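## Task

Put the red wire down on its own, with at least a hand's width of space between it and every other wire; any wire left dangling over the table edge may count as a failure.

## Robot and tools

ROBOT. Two arms, left_arm and right_arm, each ending in a two-finger gripper with a wrist camera. Measured base poses in the scene frame: left_arm (-0.003, +0.297, 0) m, quat_wxyz (+0.999, -0.023, -0.012, +0.023); right_arm (-0.003, -0.293, -0.001) m, quat_wxyz (+1.000, 0, -0.002, +0.027). Joint ranges (rad), base to gripper: waist -2.618 to 3.054, shoulder 0.000 to 3.142, elbow 0.000 to 3.142 (straight at 2.901), wrist pitch -1.571 to 1.571, wrist yaw -1.571 to 1.571, wrist roll -2.094 to 2.094. Cameras, all 896x504: cam_head_left, cam_head_right (on a beam behind the arms), cam_high, cam_low, cam_left_wrist, cam_right_wrist.

FRAMES. Scene frame: origin at table-top height, centred between the nominal bases, roughly 5 to 10 cm in from the near table edge; +x points out over the table, +y toward left_arm, +z up. Arm names do not match left/right in images. Reported hand positions, orientations, Hand targets and velocities use the scene frame and may be off by a few cm. Command offsets are instead along each Hand target's own axes: the fingers point along gripper +z and open along its y axis. end_effector_position is the point between the pads, about 1 cm short of the tips.

ROW FORMAT (shared by execute_actions and move). One row is 14 numbers, each in [-1, 1], covering both arms even if one stays still: left_arm dx, dy, dz, rx, ry, rz, opening, then right_arm in the same order. dx, dy, dz are an offset (not a pose) from that arm's Hand target at the start of the action or move, in the Hand target's axes, scaled so 1.0 = 0.6 m. rx, ry, rz form one rotation vector, 1.0 = 180 degrees. Opening is absolute: +1 fully open (0.093 m), -1 closed. Six zeros re-request the current Hand target. A 0 in the opening slot is a real command (half open), so to leave a gripper alone resend its current value.

execute_actions: actions is a list of actions; each action is up to 15 rows, one per 1/30 s step; a shorter action repeats its final row. Every row counts from the pose at the action's start, not the previous row; a later action starts from the new Hand target, so repeating an offset moves further. cameras: list of names, ["all"], [] or null (null shows all only for an empty actions list). An empty actions list returns images, the scene number and task.

move: target is one row or a list of up to 15 rows, every row offset from the same starting Hand targets. speed in m/s, 0.002 to 2.9 (default 0.25), rotation capped at twice that in rad/s; one value or one per target. blend in m rounds corners (0 = stop at each). opening_speed: per second on the -1..+1 scale, at least 0.2. grip_force: newtons per pad, 10 to 50, one value or one per arm; it persists, and below 50 closing is slow. blocking=false returns after about 0.5 s while motion continues. The move caps at 10 s, does not avoid obstacles or the other arm, and the gripper can lag or overshoot its path, especially fast or near full reach. Result adds a move: line (done, off_target, moving, held, fault) and limits (paced = pose clipped, held = steps withheld). done means within 10 mm and 2 degrees; it says nothing about contact.

wait: seconds 0 to 10; arms hold their last command. stop: brakes a running move (needs room). zoom_image: camera name and region [x0, y0, x1, y1] in pixels, each side at most 504, only for a camera in the latest images. finished_scene: scene = current scene number; irreversible, and the goal must hold with the robot released.

RESULTS. Per arm: end_effector_position (m), end_effector_quat_wxyz, Hand target (the next offsets' origin), Tool commands, grip_measured (+1 open, -1 closed), Joint positions (last entry is opening in m, floored at 0), Joint torques (include arm weight; joints 1 to 3 wrap at ±28 N m), Joint velocities (may be summarised as within noise), motor temperatures. execute_actions results also list some per-step positions.

GRIPPING. Pads meet near grip_measured -0.94; each mm of object width adds about 0.0208. A wire is thin and soft, so close toward -1 and keep sending that value while carrying; release by sending a value well above the wire's width reading. grip_measured alone cannot confirm a thin grasp; look at a wrist camera.

CONTROL QUIRKS. Each step the commanded orientation is clipped to within 40 degrees of the actual one. Friction and gravity leave the gripper short, low or tilted, especially at long reach; small moves may not happen or go sideways. Check position and tilt after every move and correct. If it rests short, send the gap as an offset. To end a push, command the target back past the gripper.

AVOID. Wires falling or hanging off the table, releasing a moving wire, fast impacts, hard presses on the table or fixtures (bar, plate and rail behind the table, up to about 3 cm above the table top), any contact between arms or closing on the other gripper, strain on camera cables, paths near an arm's own base (go around it), and long stretched holds: motors warn at 75 °C, fold the arm at 90 °C, and drop it at 100 °C. Loose objects may be nudged occasionally; recheck before finishing.

Each tool is called after "Call:" as a command line: name --argument value for each argument, lists and objects as JSON in quotes; but a table of rows of numbers goes row by row, as --pt "numbers of a row", without its own name.

## Session

Call:
execute_actions --actions '[]'

Scene clock: 0.00 s.
left_arm: end_effector_position=(+0.3004, +0.0606, +0.2430) grip_measured=-0.915 end_effector_quat_wxyz=(+0.484, +0.479, +0.609, -0.406) | right_arm: end_effector_position=(+0.3707, -0.2730, +0.4027) grip_measured=+1.000 end_effector_quat_wxyz=(+0.708, -0.019, +0.706, +0.019)
Joint positions: left_arm=[-0.353 1.43 0.892 0.055 1.007 0.371 0.001] | right_arm=[0 1.047 1.047 0 0 0 0.093]
Joint velocities: within noise
Joint torques (N m): no reading
Motor temperatures (°C): left_arm=[26 30 32 29 28 25 26] | right_arm=[27 39 32 27 27 24 29]
Heat: left arm: 32 °C; right arm: 39 °C.
Hand target: left_arm +0.3013, +0.0597, +0.2523; +0.495, +0.483, +0.600, -0.403 | right_arm +0.3699, -0.2731, +0.4044; +0.708, -0.019, +0.706, +0.019
Tool commands: left_gripper/opening=-0.921875 right_gripper/opening=+1.0

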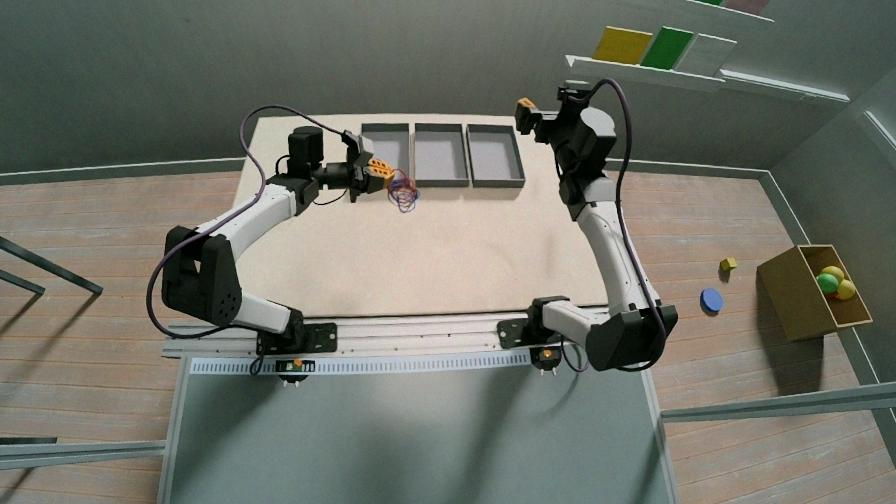

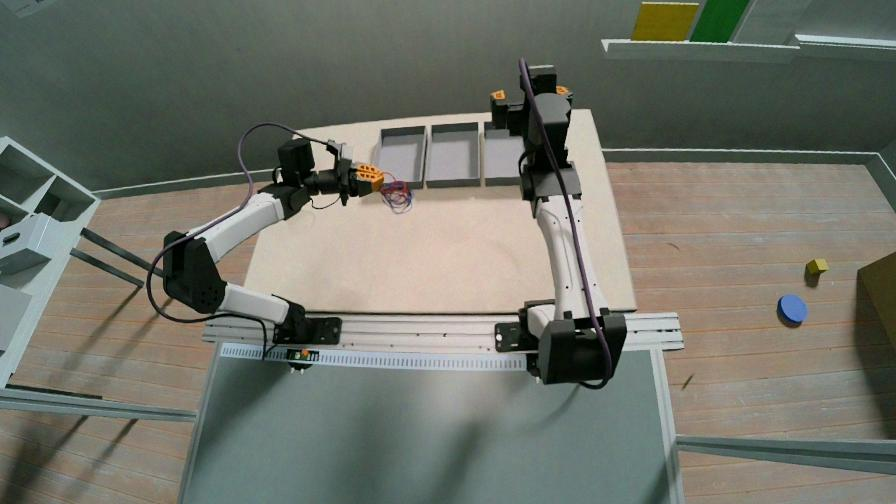

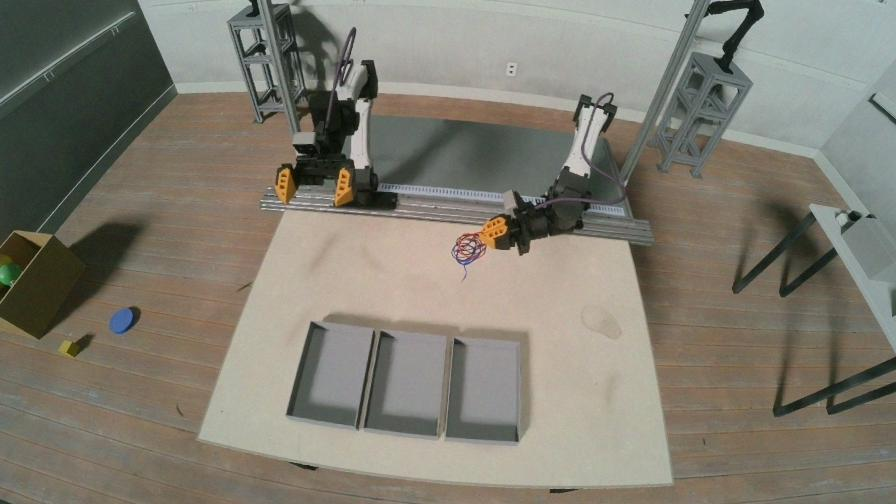

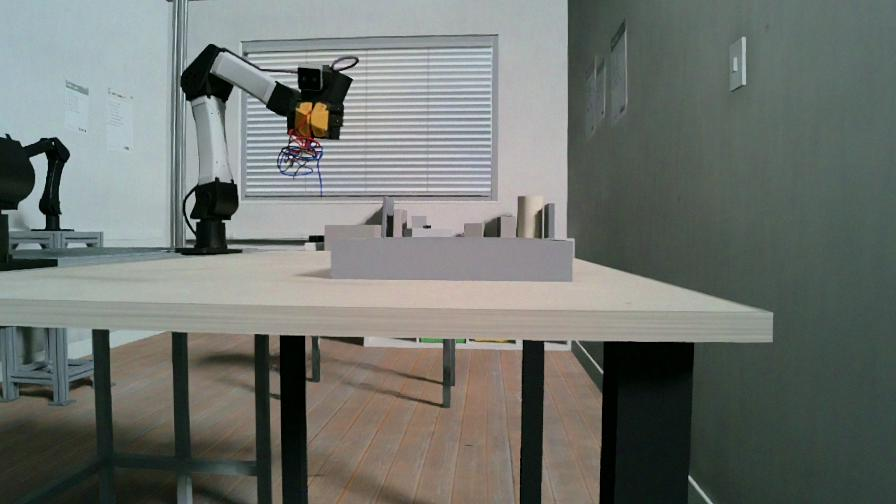

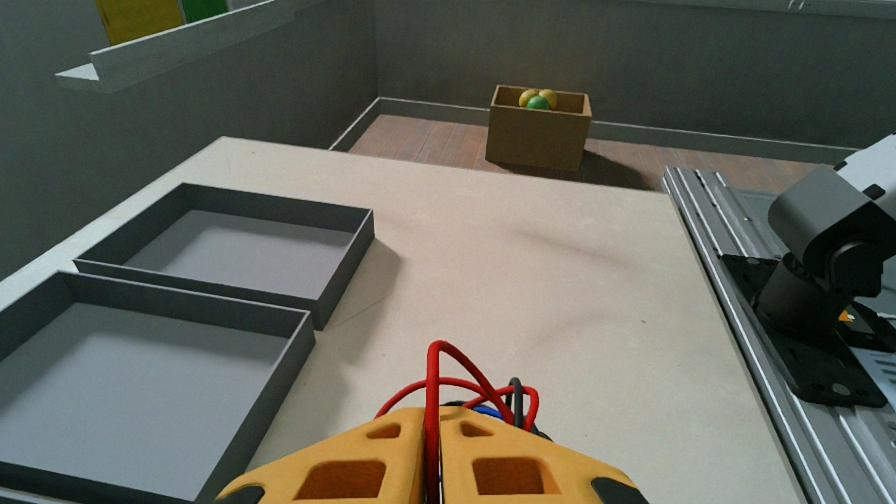

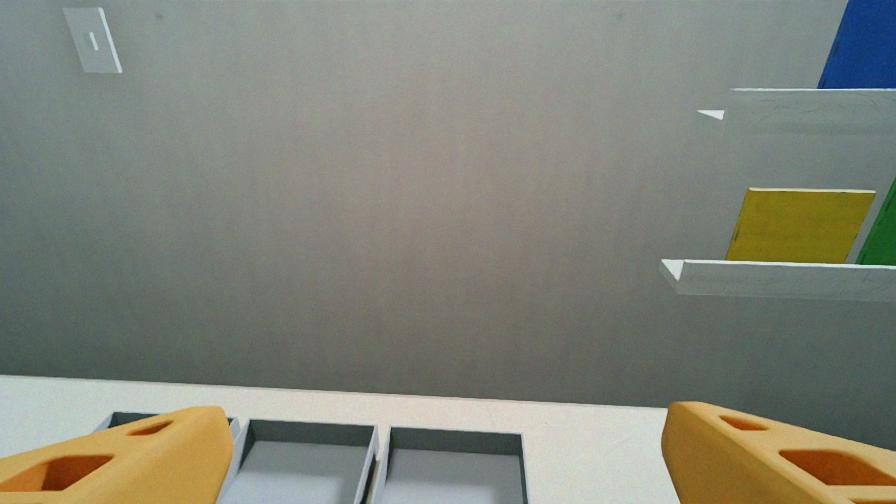

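Call:
zoom_image --camera "cam_high" --region '[410, 190, 550, 290]'

Call:
zoom_image --camera "cam_low" --region '[250, 60, 370, 210]'

Call:
zoom_image --camera "cam_head_right" --region '[340, 150, 440, 230]'

Call:
zoom_image --camera "cam_left_wrist" --region '[320, 300, 620, 504]'

Scaled by 3.600 from the camera's 896x504 image, which has a finer 1280x720 frame.

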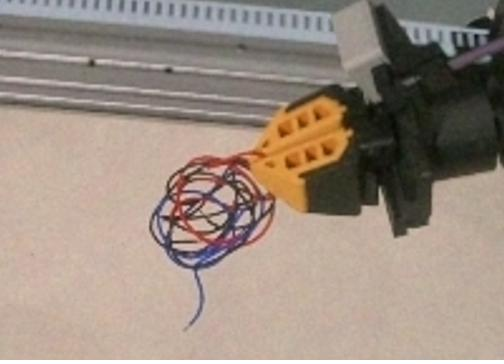

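Scaled by 3.360 from the camera's 896x504 image, which has a finer 1280x720 frame.

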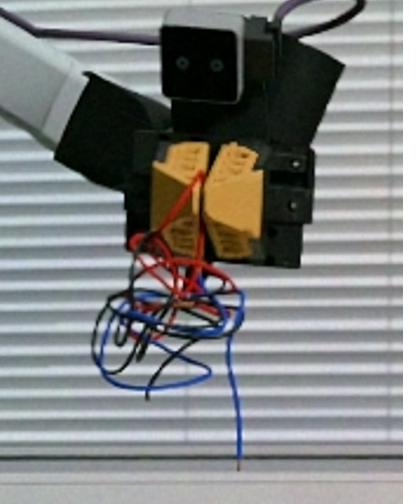

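Scaled by 5.040 from the camera's 896x504 image, which has a finer 1280x720 frame.

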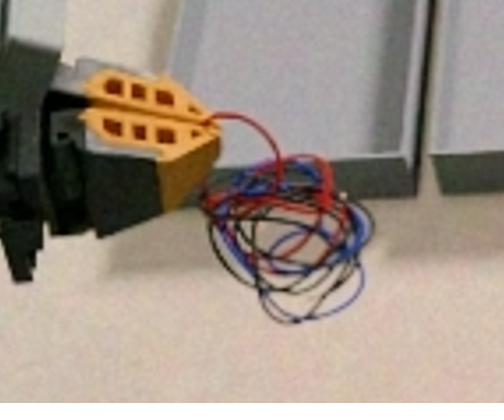

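Scaled by 1.680 from the camera's 896x504 image, which has a finer 1280x720 frame.

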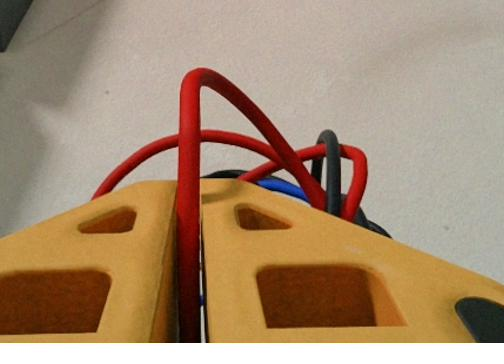

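Call:
move --target '[-0.245,-0.008,-0.05,0,0,0,-0.922,0.207,0.25,-0.3,-0.228,0,0,1]' --speed 0.15 --cameras '["all"]'

Scene clock: 25.30 s.
left_arm: end_effector_position=(+0.2950, +0.0647, +0.3950) grip_measured=-0.915 end_effector_quat_wxyz=(+0.490, +0.480, +0.605, -0.404) | right_arm: end_effector_position=(+0.1815, -0.1322, +0.2885) grip_measured=+1.000 end_effector_quat_wxyz=(+0.662, -0.267, +0.647, +0.269)
Joint positions: left_arm=[-0.364 1.423 1.486 -0.522 0.998 0.361 0.001] | right_arm=[0.522 0.308 0.434 -0.107 -0.203 0 0.093]
Joint torques (N m): left_arm=[-0.87 -3.67 8.42 1.95 0.18 -0.08] | right_arm=[0.95 1.01 4.98 2.09 0.17 0.1]
Motor temperatures (°C): left_arm=[26 34 36 32 28 25 26] | right_arm=[27 40 36 34 27 24 29]
Heat: left arm: 36 °C; right arm: 40 °C.
Hand target: left_arm +0.2969, +0.0610, +0.4024; +0.495, +0.483, +0.600, -0.403 | right_arm +0.1825, -0.1327, +0.2796; +0.656, -0.266, +0.654, +0.265
Off the commanded pose: left_arm 0.008 m, 1 deg | right_arm 0.009 m, 1 deg.
move: done

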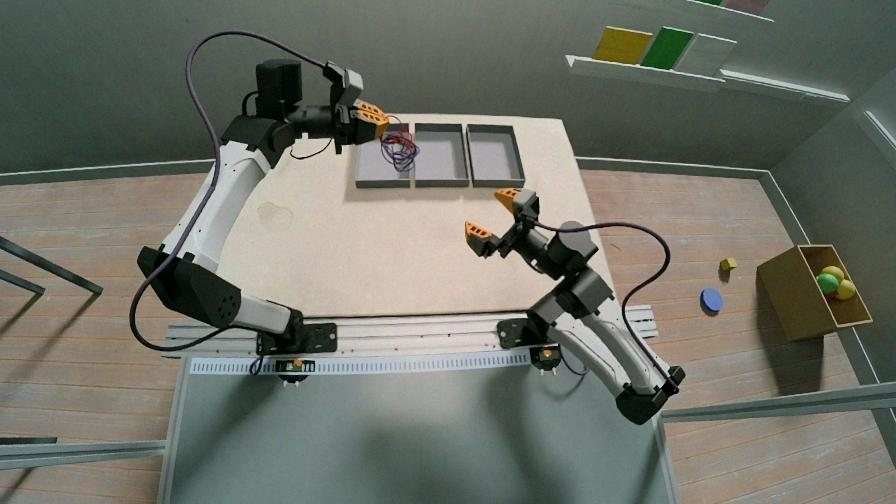

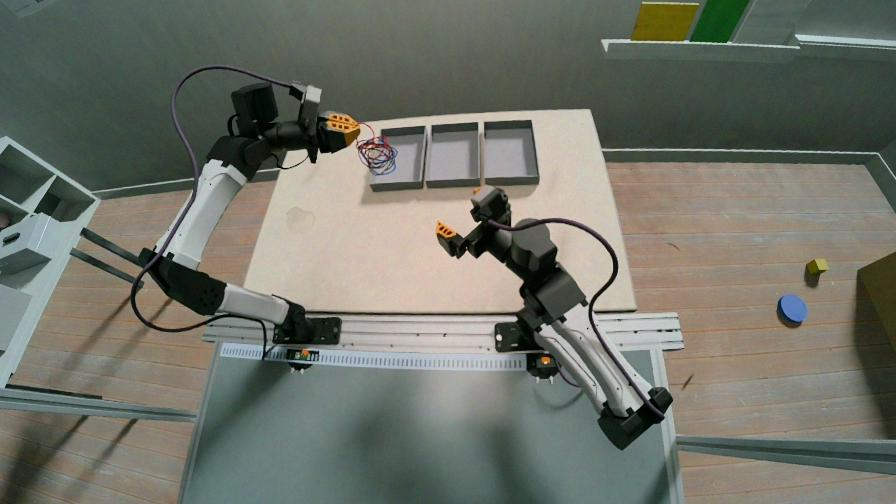

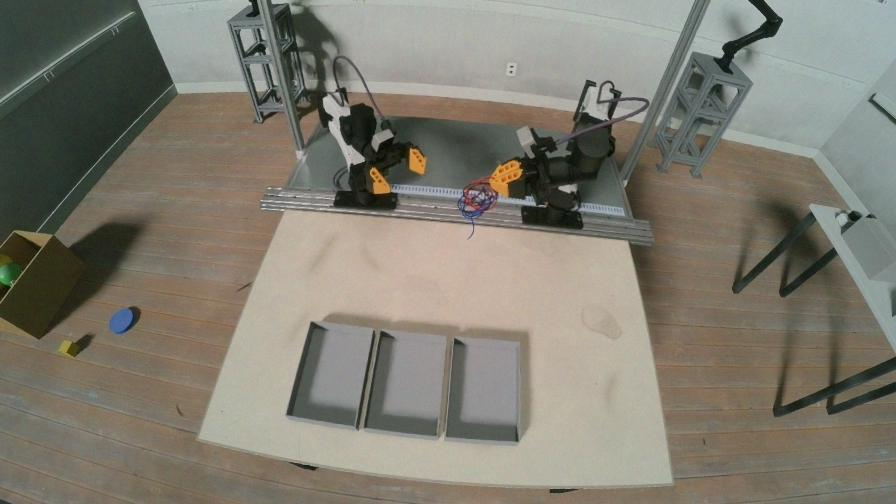

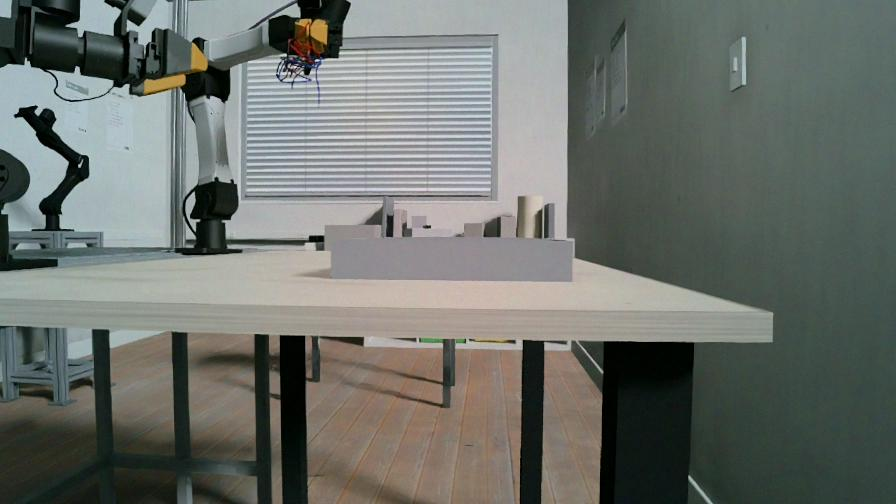

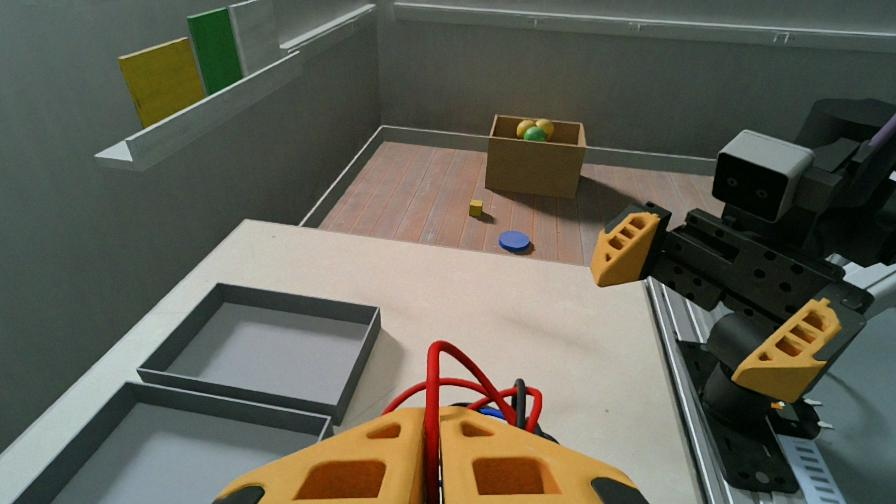

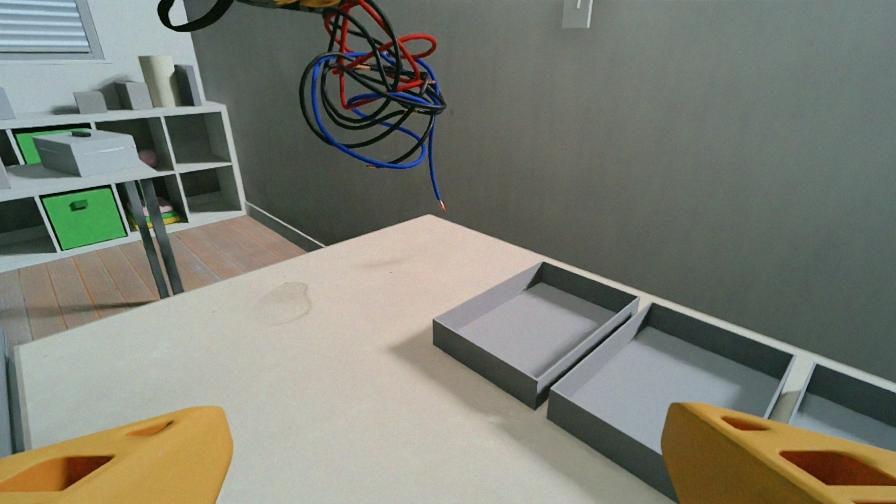

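Call:
zoom_image --camera "cam_right_wrist" --region '[270, 0, 470, 220]'

Call:
zoom_image --camera "cam_high" --region '[430, 150, 530, 250]'

Call:
zoom_image --camera "cam_low" --region '[240, 10, 360, 120]'

Scaled by 2.291 from the camera's 896x504 image, which has a finer 1280x720 frame.

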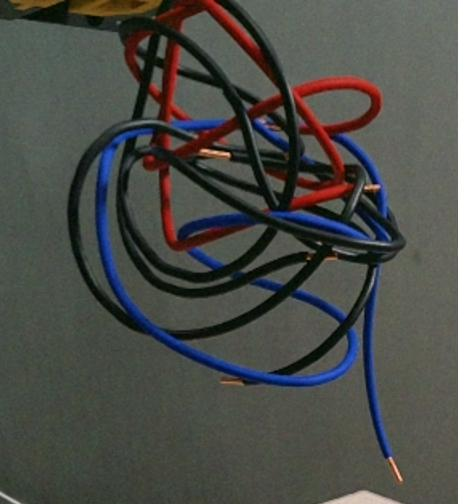

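Scaled by 5.040 from the camera's 896x504 image, which has a finer 1280x720 frame.

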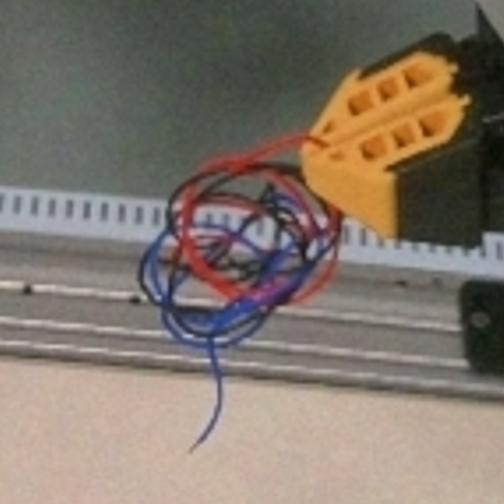

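Scaled by 4.200 from the camera's 896x504 image, which has a finer 1280x720 frame.

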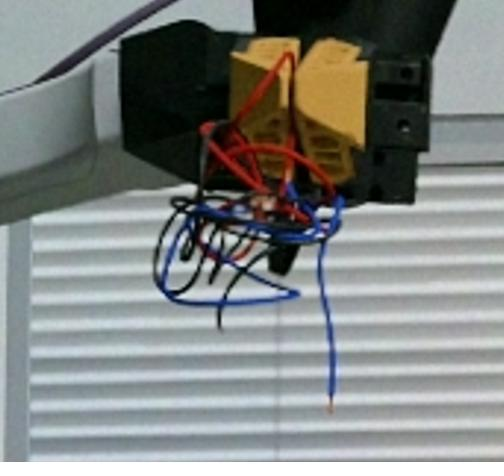

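Call:
move --target '[0,0,0,0,0,0,-0.922,0,0,0.25,0,0,0,0]' --speed 0.12 --cameras '["cam_right_wrist","cam_high","cam_low","cam_left_wrist"]'

Call:
zoom_image --camera "cam_right_wrist" --region '[200, 0, 700, 504]'

Call:
zoom_image --camera "cam_low" --region '[200, 10, 360, 130]'

Call:
zoom_image --camera "cam_high" --region '[400, 130, 540, 250]'

Scene clock: 37.77 s.
left_arm: end_effector_position=(+0.2950, +0.0647, +0.3949) grip_measured=-0.915 end_effector_quat_wxyz=(+0.490, +0.480, +0.605, -0.405) | right_arm: end_effector_position=(+0.2864, -0.0316, +0.2680) grip_measured=+0.001 end_effector_quat_wxyz=(+0.646, -0.272, +0.662, +0.266)
Joint positions: left_arm=[-0.364 1.423 1.486 -0.523 0.998 0.361 0.001] | right_arm=[0.644 1.137 0.577 0.534 -0.083 0 0.045]
Joint torques (N m): left_arm=[-0.91 -3.67 8.4 1.94 0.17 -0.09] | right_arm=[1.03 -3.56 9.02 2.33 0.16 0.21]
Heat: left arm: 39 °C; right arm: 40 °C.
Hand target: left_arm +0.2969, +0.0610, +0.4023; +0.495, +0.483, +0.600, -0.403 | right_arm +0.2903, -0.0283, +0.2802; +0.657, -0.266, +0.654, +0.265
Off the commanded pose: left_arm 0.009 m, 1 deg | right_arm 0.013 m, 2 deg.
move: off_target (right_arm)
Images, in order (width x height): cam_high 896x504, cam_low 896x504, cam_left_wrist 896x504, cam_right_wrist 896x504.

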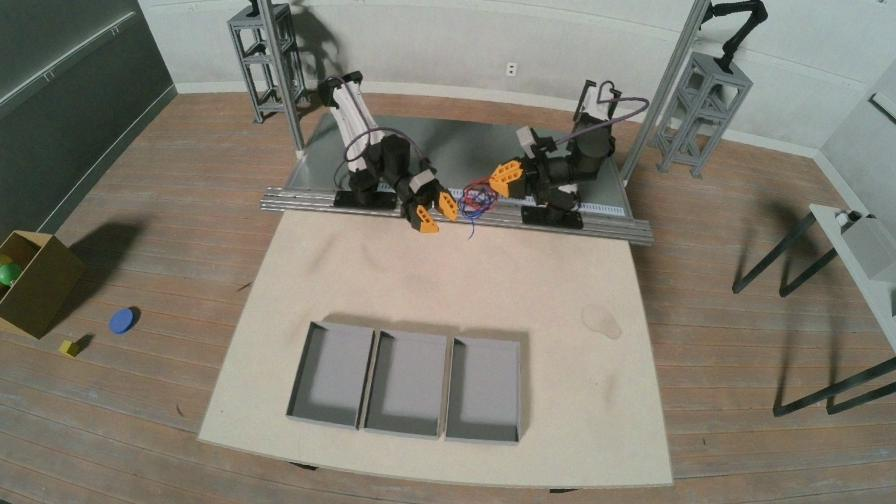

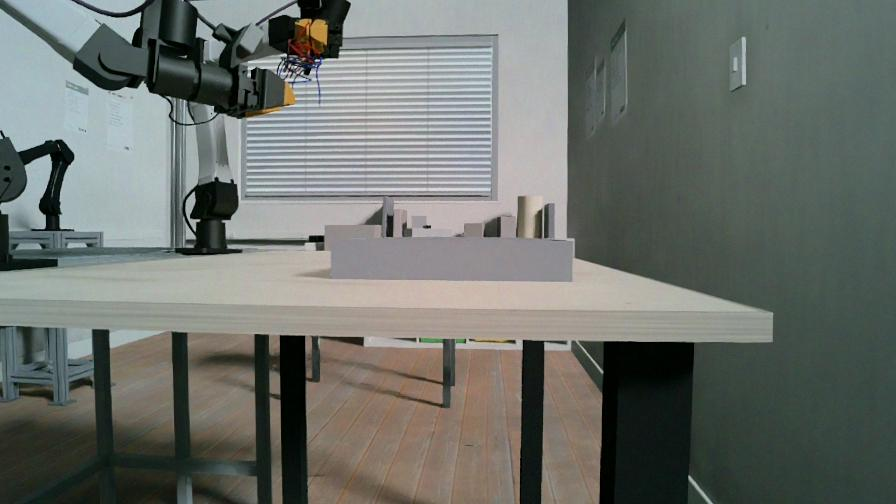

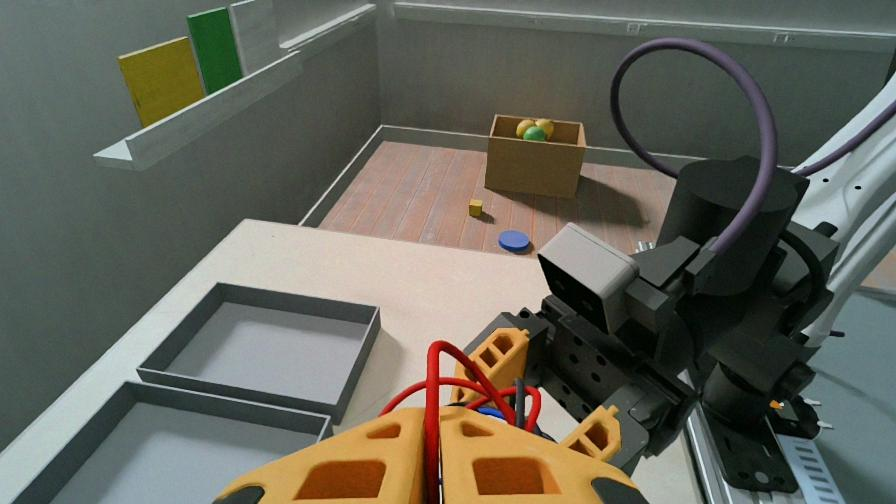

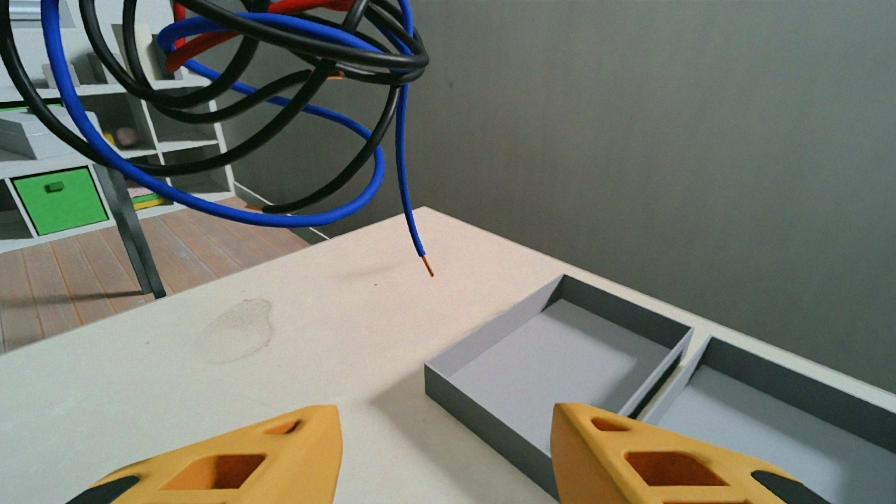

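Scaled by 1.000.

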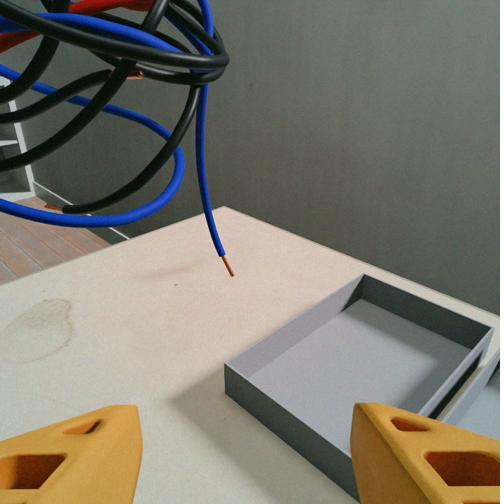

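Scaled by 3.150 from the camera's 896x504 image, which has a finer 1280x720 frame.

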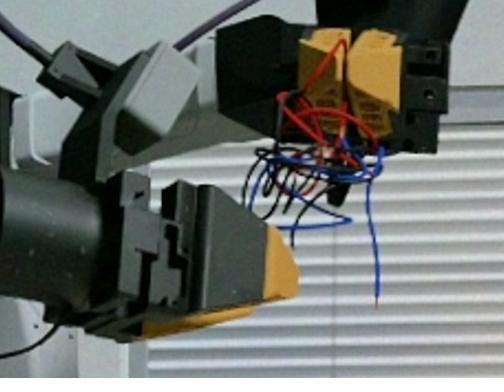

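Scaled by 3.600 from the camera's 896x504 image, which has a finer 1280x720 frame.

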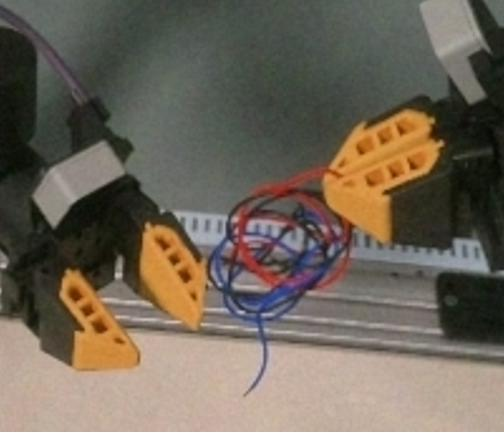

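Call:
move --target '[0,0,0,0,0,0,-0.922,-0.01,0.017,0.125,0,0,0,0]' --speed 0.08 --cameras '["cam_right_wrist","cam_high","cam_low","cam_left_wrist"]'

Call:
zoom_image --camera "cam_low" --region '[200, 10, 360, 130]'

Call:
zoom_image --camera "cam_high" --region '[400, 130, 540, 250]'

Scene clock: 49.00 s.
left_arm: end_effector_position=(+0.2950, +0.0647, +0.3949) grip_measured=-0.915 end_effector_quat_wxyz=(+0.490, +0.480, +0.605, -0.405) | right_arm: end_effector_position=(+0.3330, +0.0271, +0.2759) grip_measured=+0.001 end_effector_quat_wxyz=(+0.647, -0.272, +0.661, +0.266)
Joint positions: left_arm=[-0.364 1.423 1.486 -0.523 0.998 0.361 0.001] | right_arm=[0.695 1.451 0.826 0.6 -0.034 0 0.045]
Joint torques (N m): left_arm=[-0.9 -3.71 8.4 1.94 0.17 -0.08] | right_arm=[1.09 -6.32 9.1 2.3 0.19 0.16]
Heat: left arm: 40 °C; right arm: 40 °C.
Hand target: left_arm +0.2969, +0.0610, +0.4023; +0.495, +0.483, +0.600, -0.403 | right_arm +0.3370, +0.0312, +0.2863; +0.656, -0.266, +0.654, +0.265
Off the commanded pose: left_arm 0.009 m, 1 deg | right_arm 0.012 m, 2 deg.
move: off_target (right_arm)
Images, in order (width x height): cam_high 896x504, cam_low 896x504, cam_left_wrist 896x504, cam_right_wrist 896x504.

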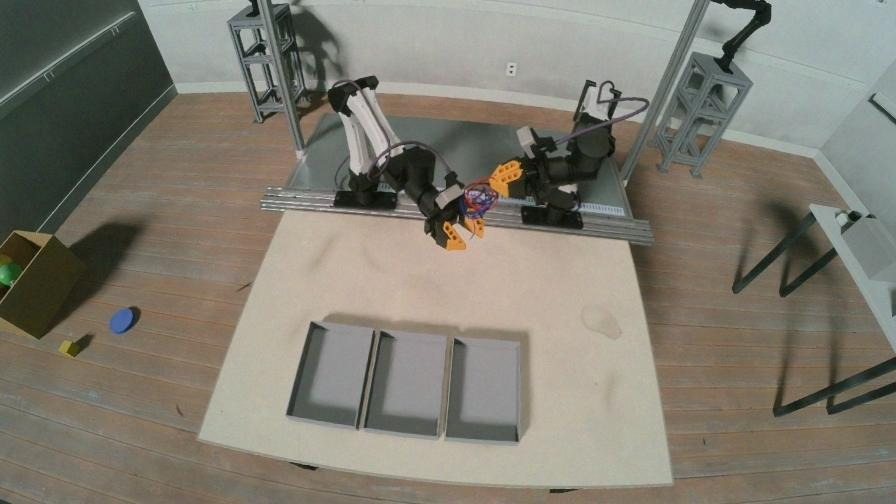

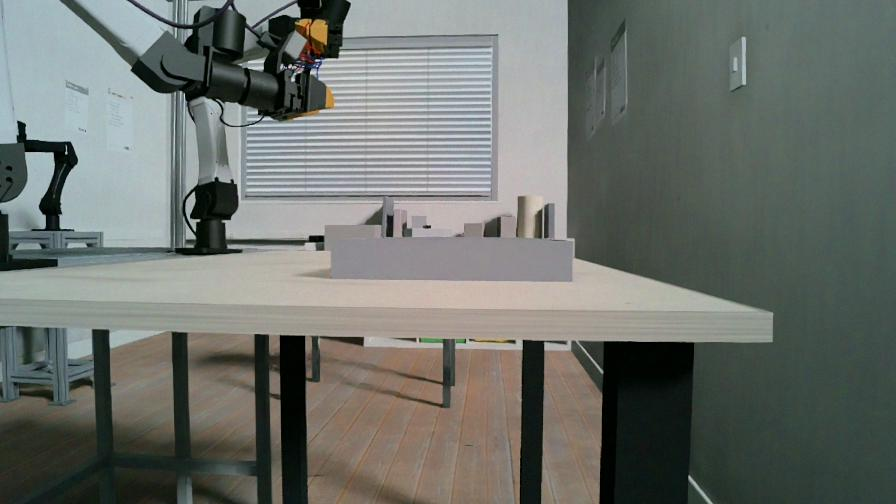

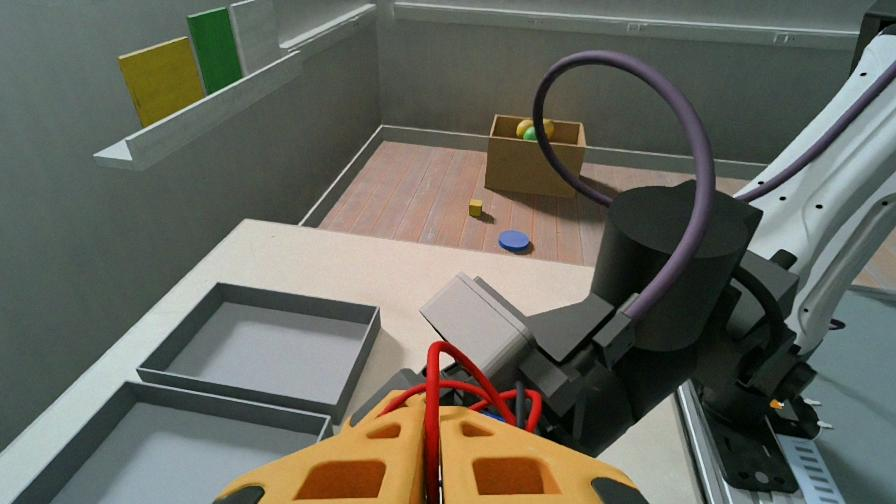

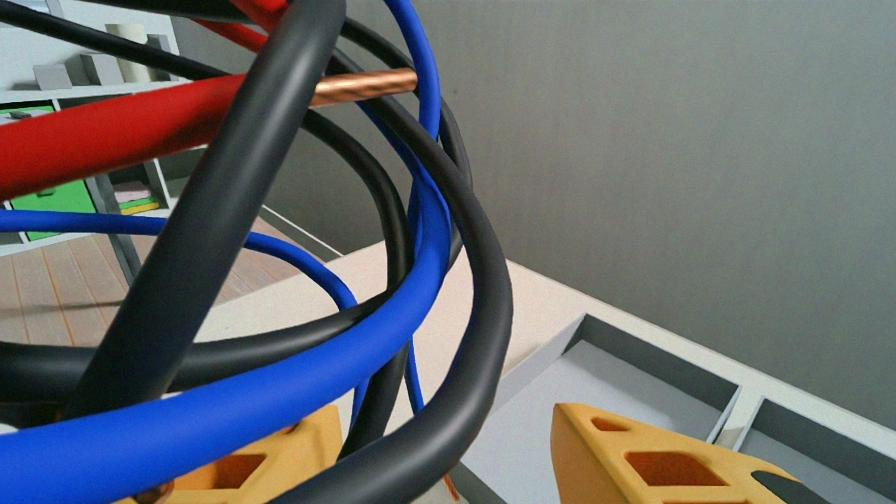

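Scaled by 3.150 from the camera's 896x504 image, which has a finer 1280x720 frame.

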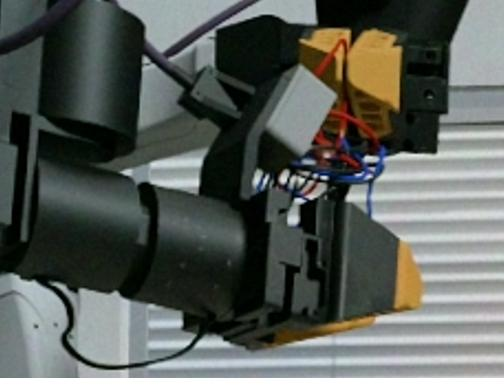

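Scaled by 3.600 from the camera's 896x504 image, which has a finer 1280x720 frame.

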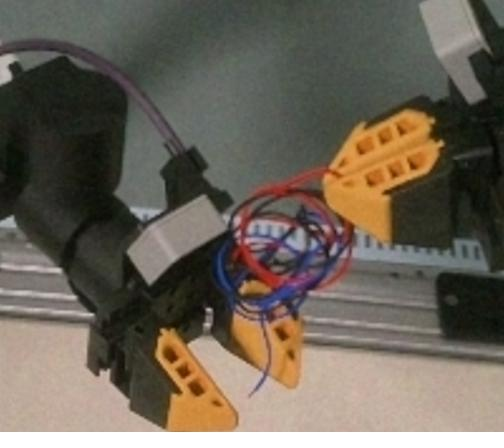

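Call:
move --pt "0 0 0 0 0 0 -0.922 0 0 -0.015 0 0 0 0" --pt "0 0 0 0 0 0 -0.922 0 0 -0.015 0 0 0 -1" --pt "0 0 0 0 0 0 -0.922 0.05 0 -0.08 0 0 0 -1" --speed 0.06 --cameras '["cam_right_wrist","cam_high","cam_low"]'

Call:
zoom_image --camera "cam_low" --region '[200, 10, 360, 130]'

Call:
zoom_image --camera "cam_high" --region '[400, 130, 540, 250]'

Scene clock: 58.70 s.
left_arm: end_effector_position=(+0.2949, +0.0647, +0.3947) grip_measured=-0.915 end_effector_quat_wxyz=(+0.489, +0.480, +0.605, -0.405) | right_arm: end_effector_position=(+0.3057, +0.0016, +0.2555) grip_measured=-0.988 end_effector_quat_wxyz=(+0.653, -0.270, +0.655, +0.268)
Joint positions: left_arm=[-0.364 1.423 1.486 -0.524 0.998 0.361 0.001] | right_arm=[0.695 1.341 0.631 0.703 -0.033 0 0]
Joint torques (N m): left_arm=[-0.9 -3.66 8.42 1.95 0.16 -0.07] | right_arm=[0.83 -8.31 5.41 2.24 0.16 0.17]
Motor temperatures (°C): left_arm=[26 33 41 34 28 25 26] | right_arm=[27 41 39 37 27 24 29]
Heat: left arm: 41 °C; right arm: 41 °C.
Hand target: left_arm +0.2969, +0.0610, +0.4023; +0.495, +0.483, +0.600, -0.403 | right_arm +0.3026, -0.0022, +0.2561; +0.656, -0.266, +0.654, +0.265
Off the commanded pose: left_arm 0.009 m, 1 deg | right_arm 0.005 m, 1 deg.
move: done; target 2's new opening was sent with right_arm's hand 0.011 m and 2 deg from that target
Images, in order (width x height): cam_high 896x504, cam_low 896x504, cam_right_wrist 896x504.

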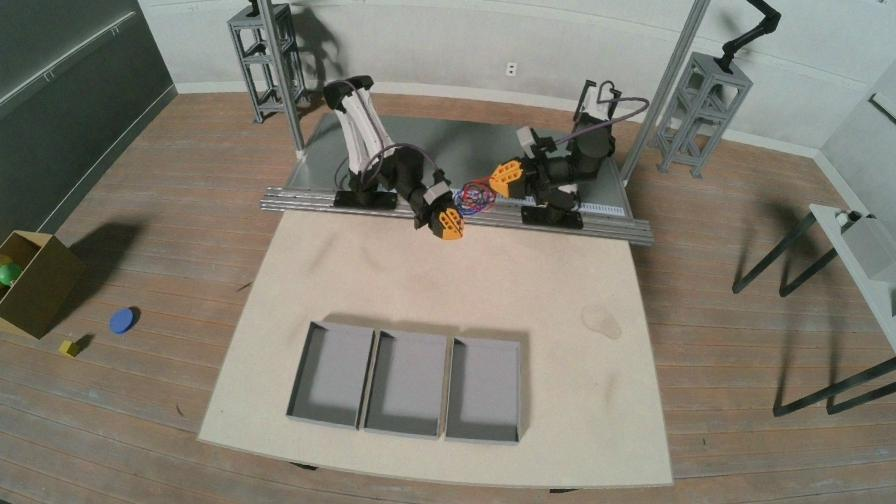

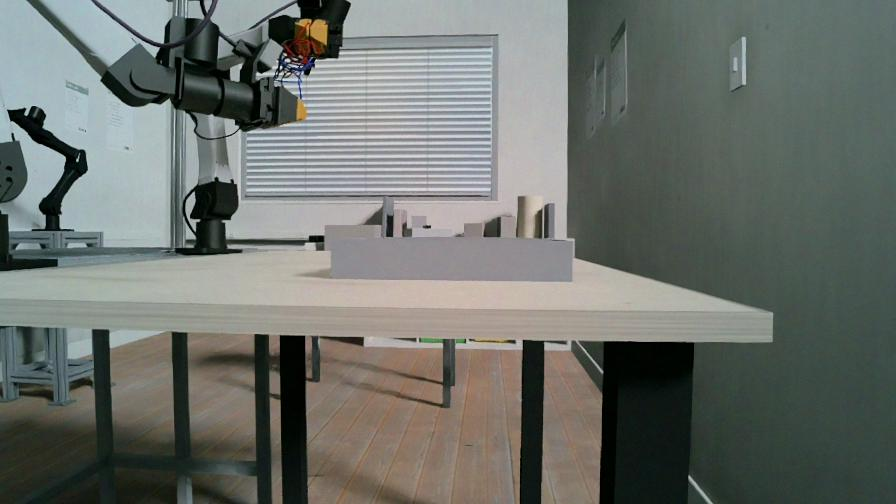

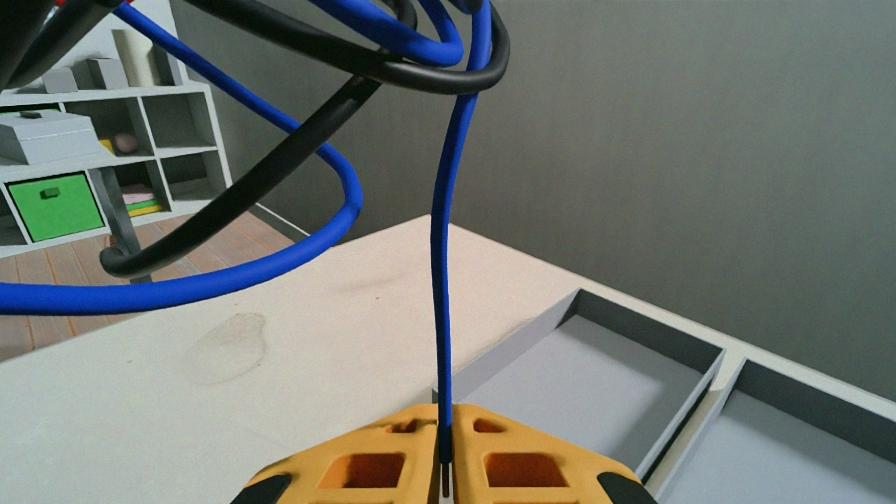

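Scaled by 3.150 from the camera's 896x504 image, which has a finer 1280x720 frame.

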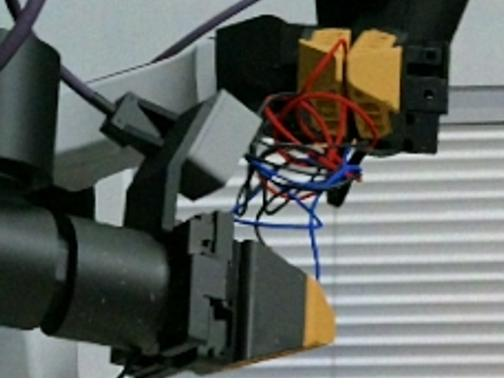

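Scaled by 3.600 from the camera's 896x504 image, which has a finer 1280x720 frame.

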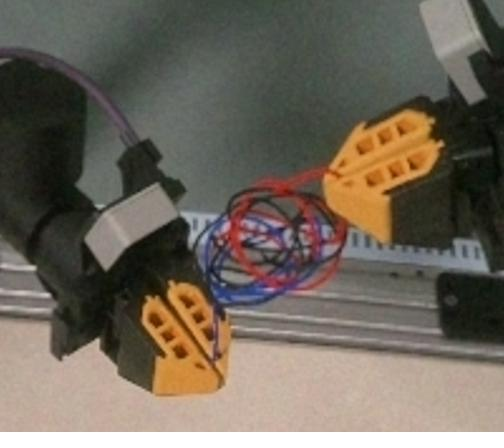

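Call:
move --target '[0,0,0,0,0,0,-0.922,0.2,-0.2,-0.25,0,0,0,-1]' --speed 0.08 --cameras '["cam_right_wrist","cam_high","cam_low","cam_head_left"]'

Call:
zoom_image --camera "cam_low" --region '[160, 10, 360, 170]'

Call:
zoom_image --camera "cam_high" --region '[380, 110, 540, 250]'

Scene clock: 65.87 s.
left_arm: end_effector_position=(+0.2948, +0.0647, +0.3943) grip_measured=-0.915 end_effector_quat_wxyz=(+0.489, +0.480, +0.606, -0.405) | right_arm: end_effector_position=(+0.2818, -0.1916, +0.1359) grip_measured=-0.988 end_effector_quat_wxyz=(+0.653, -0.263, +0.658, +0.267)
Joint positions: left_arm=[-0.364 1.423 1.486 -0.527 0.997 0.361 0.001] | right_arm=[-0.149 1.541 0.047 1.481 -0.864 0 0]
Joint torques (N m): left_arm=[-0.88 -3.69 8.38 1.99 0.18 -0.1] | right_arm=[-0.77 -3.54 2.18 2.32 -0.11 0.15]
Heat: left arm: 42 °C; right arm: 41 °C.
Hand target: left_arm +0.2969, +0.0610, +0.4023; +0.495, +0.483, +0.600, -0.403 | right_arm +0.2787, -0.1927, +0.1359; +0.656, -0.266, +0.654, +0.265
Off the commanded pose: left_arm 0.009 m, 1 deg | right_arm 0.003 m, 1 deg.
move: done
Images, in order (width x height): cam_head_left 896x504, cam_high 896x504, cam_low 896x504, cam_right_wrist 896x504.

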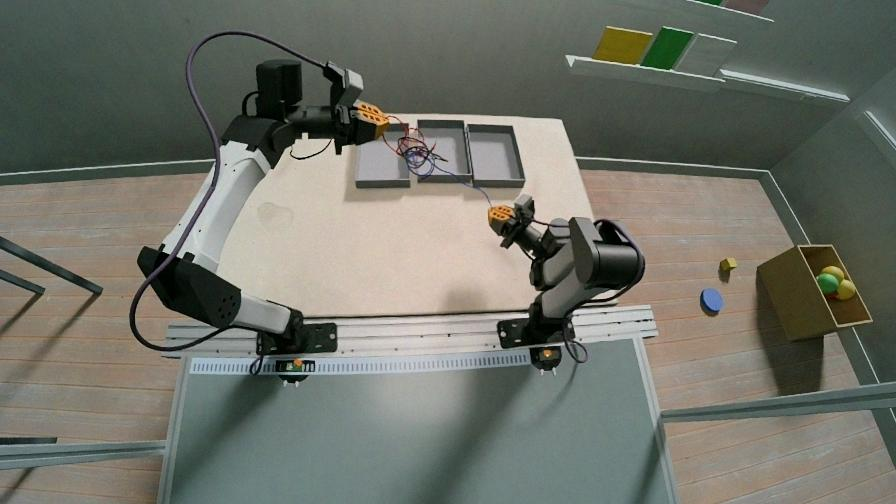

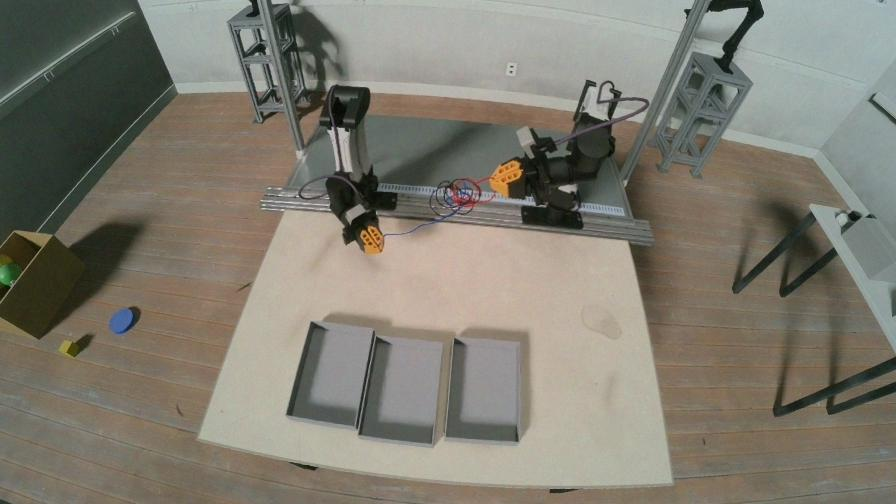

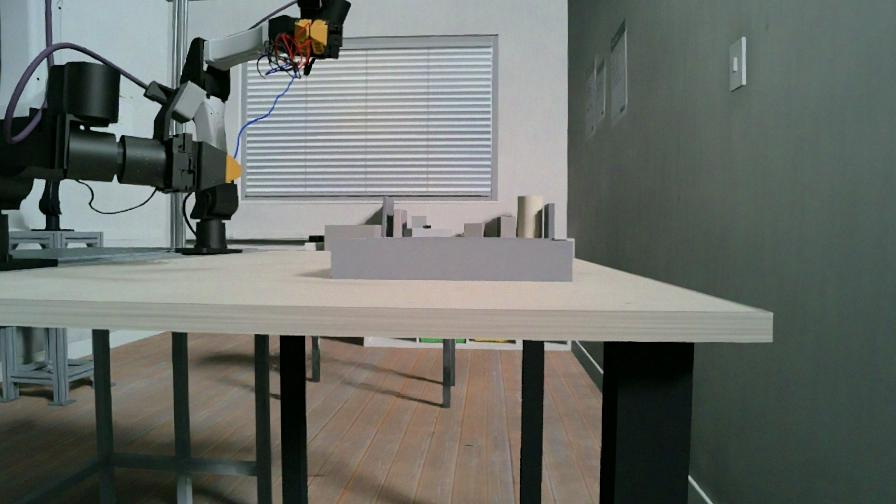

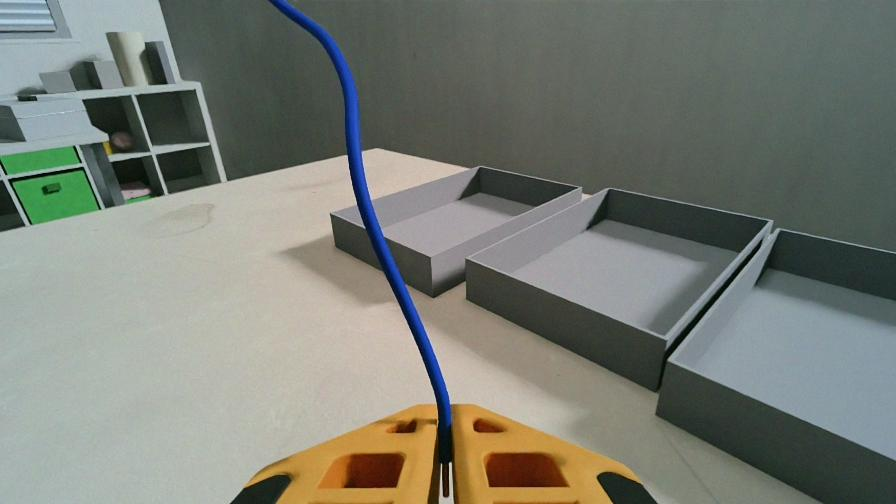

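Scaled by 2.520 from the camera's 896x504 image, which has a finer 1280x720 frame.

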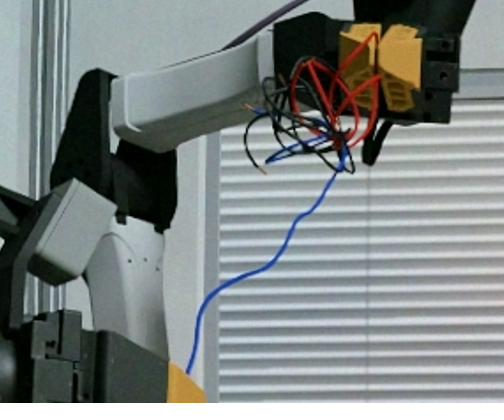

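Scaled by 3.150 from the camera's 896x504 image, which has a finer 1280x720 frame.

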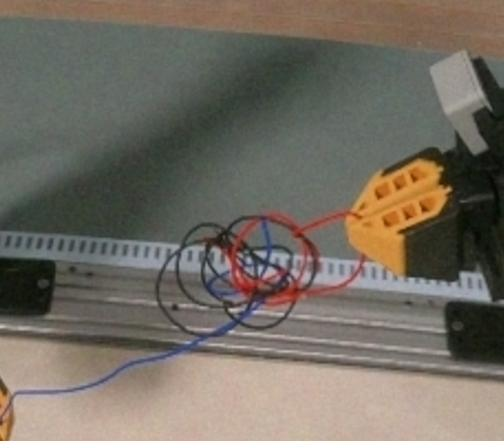

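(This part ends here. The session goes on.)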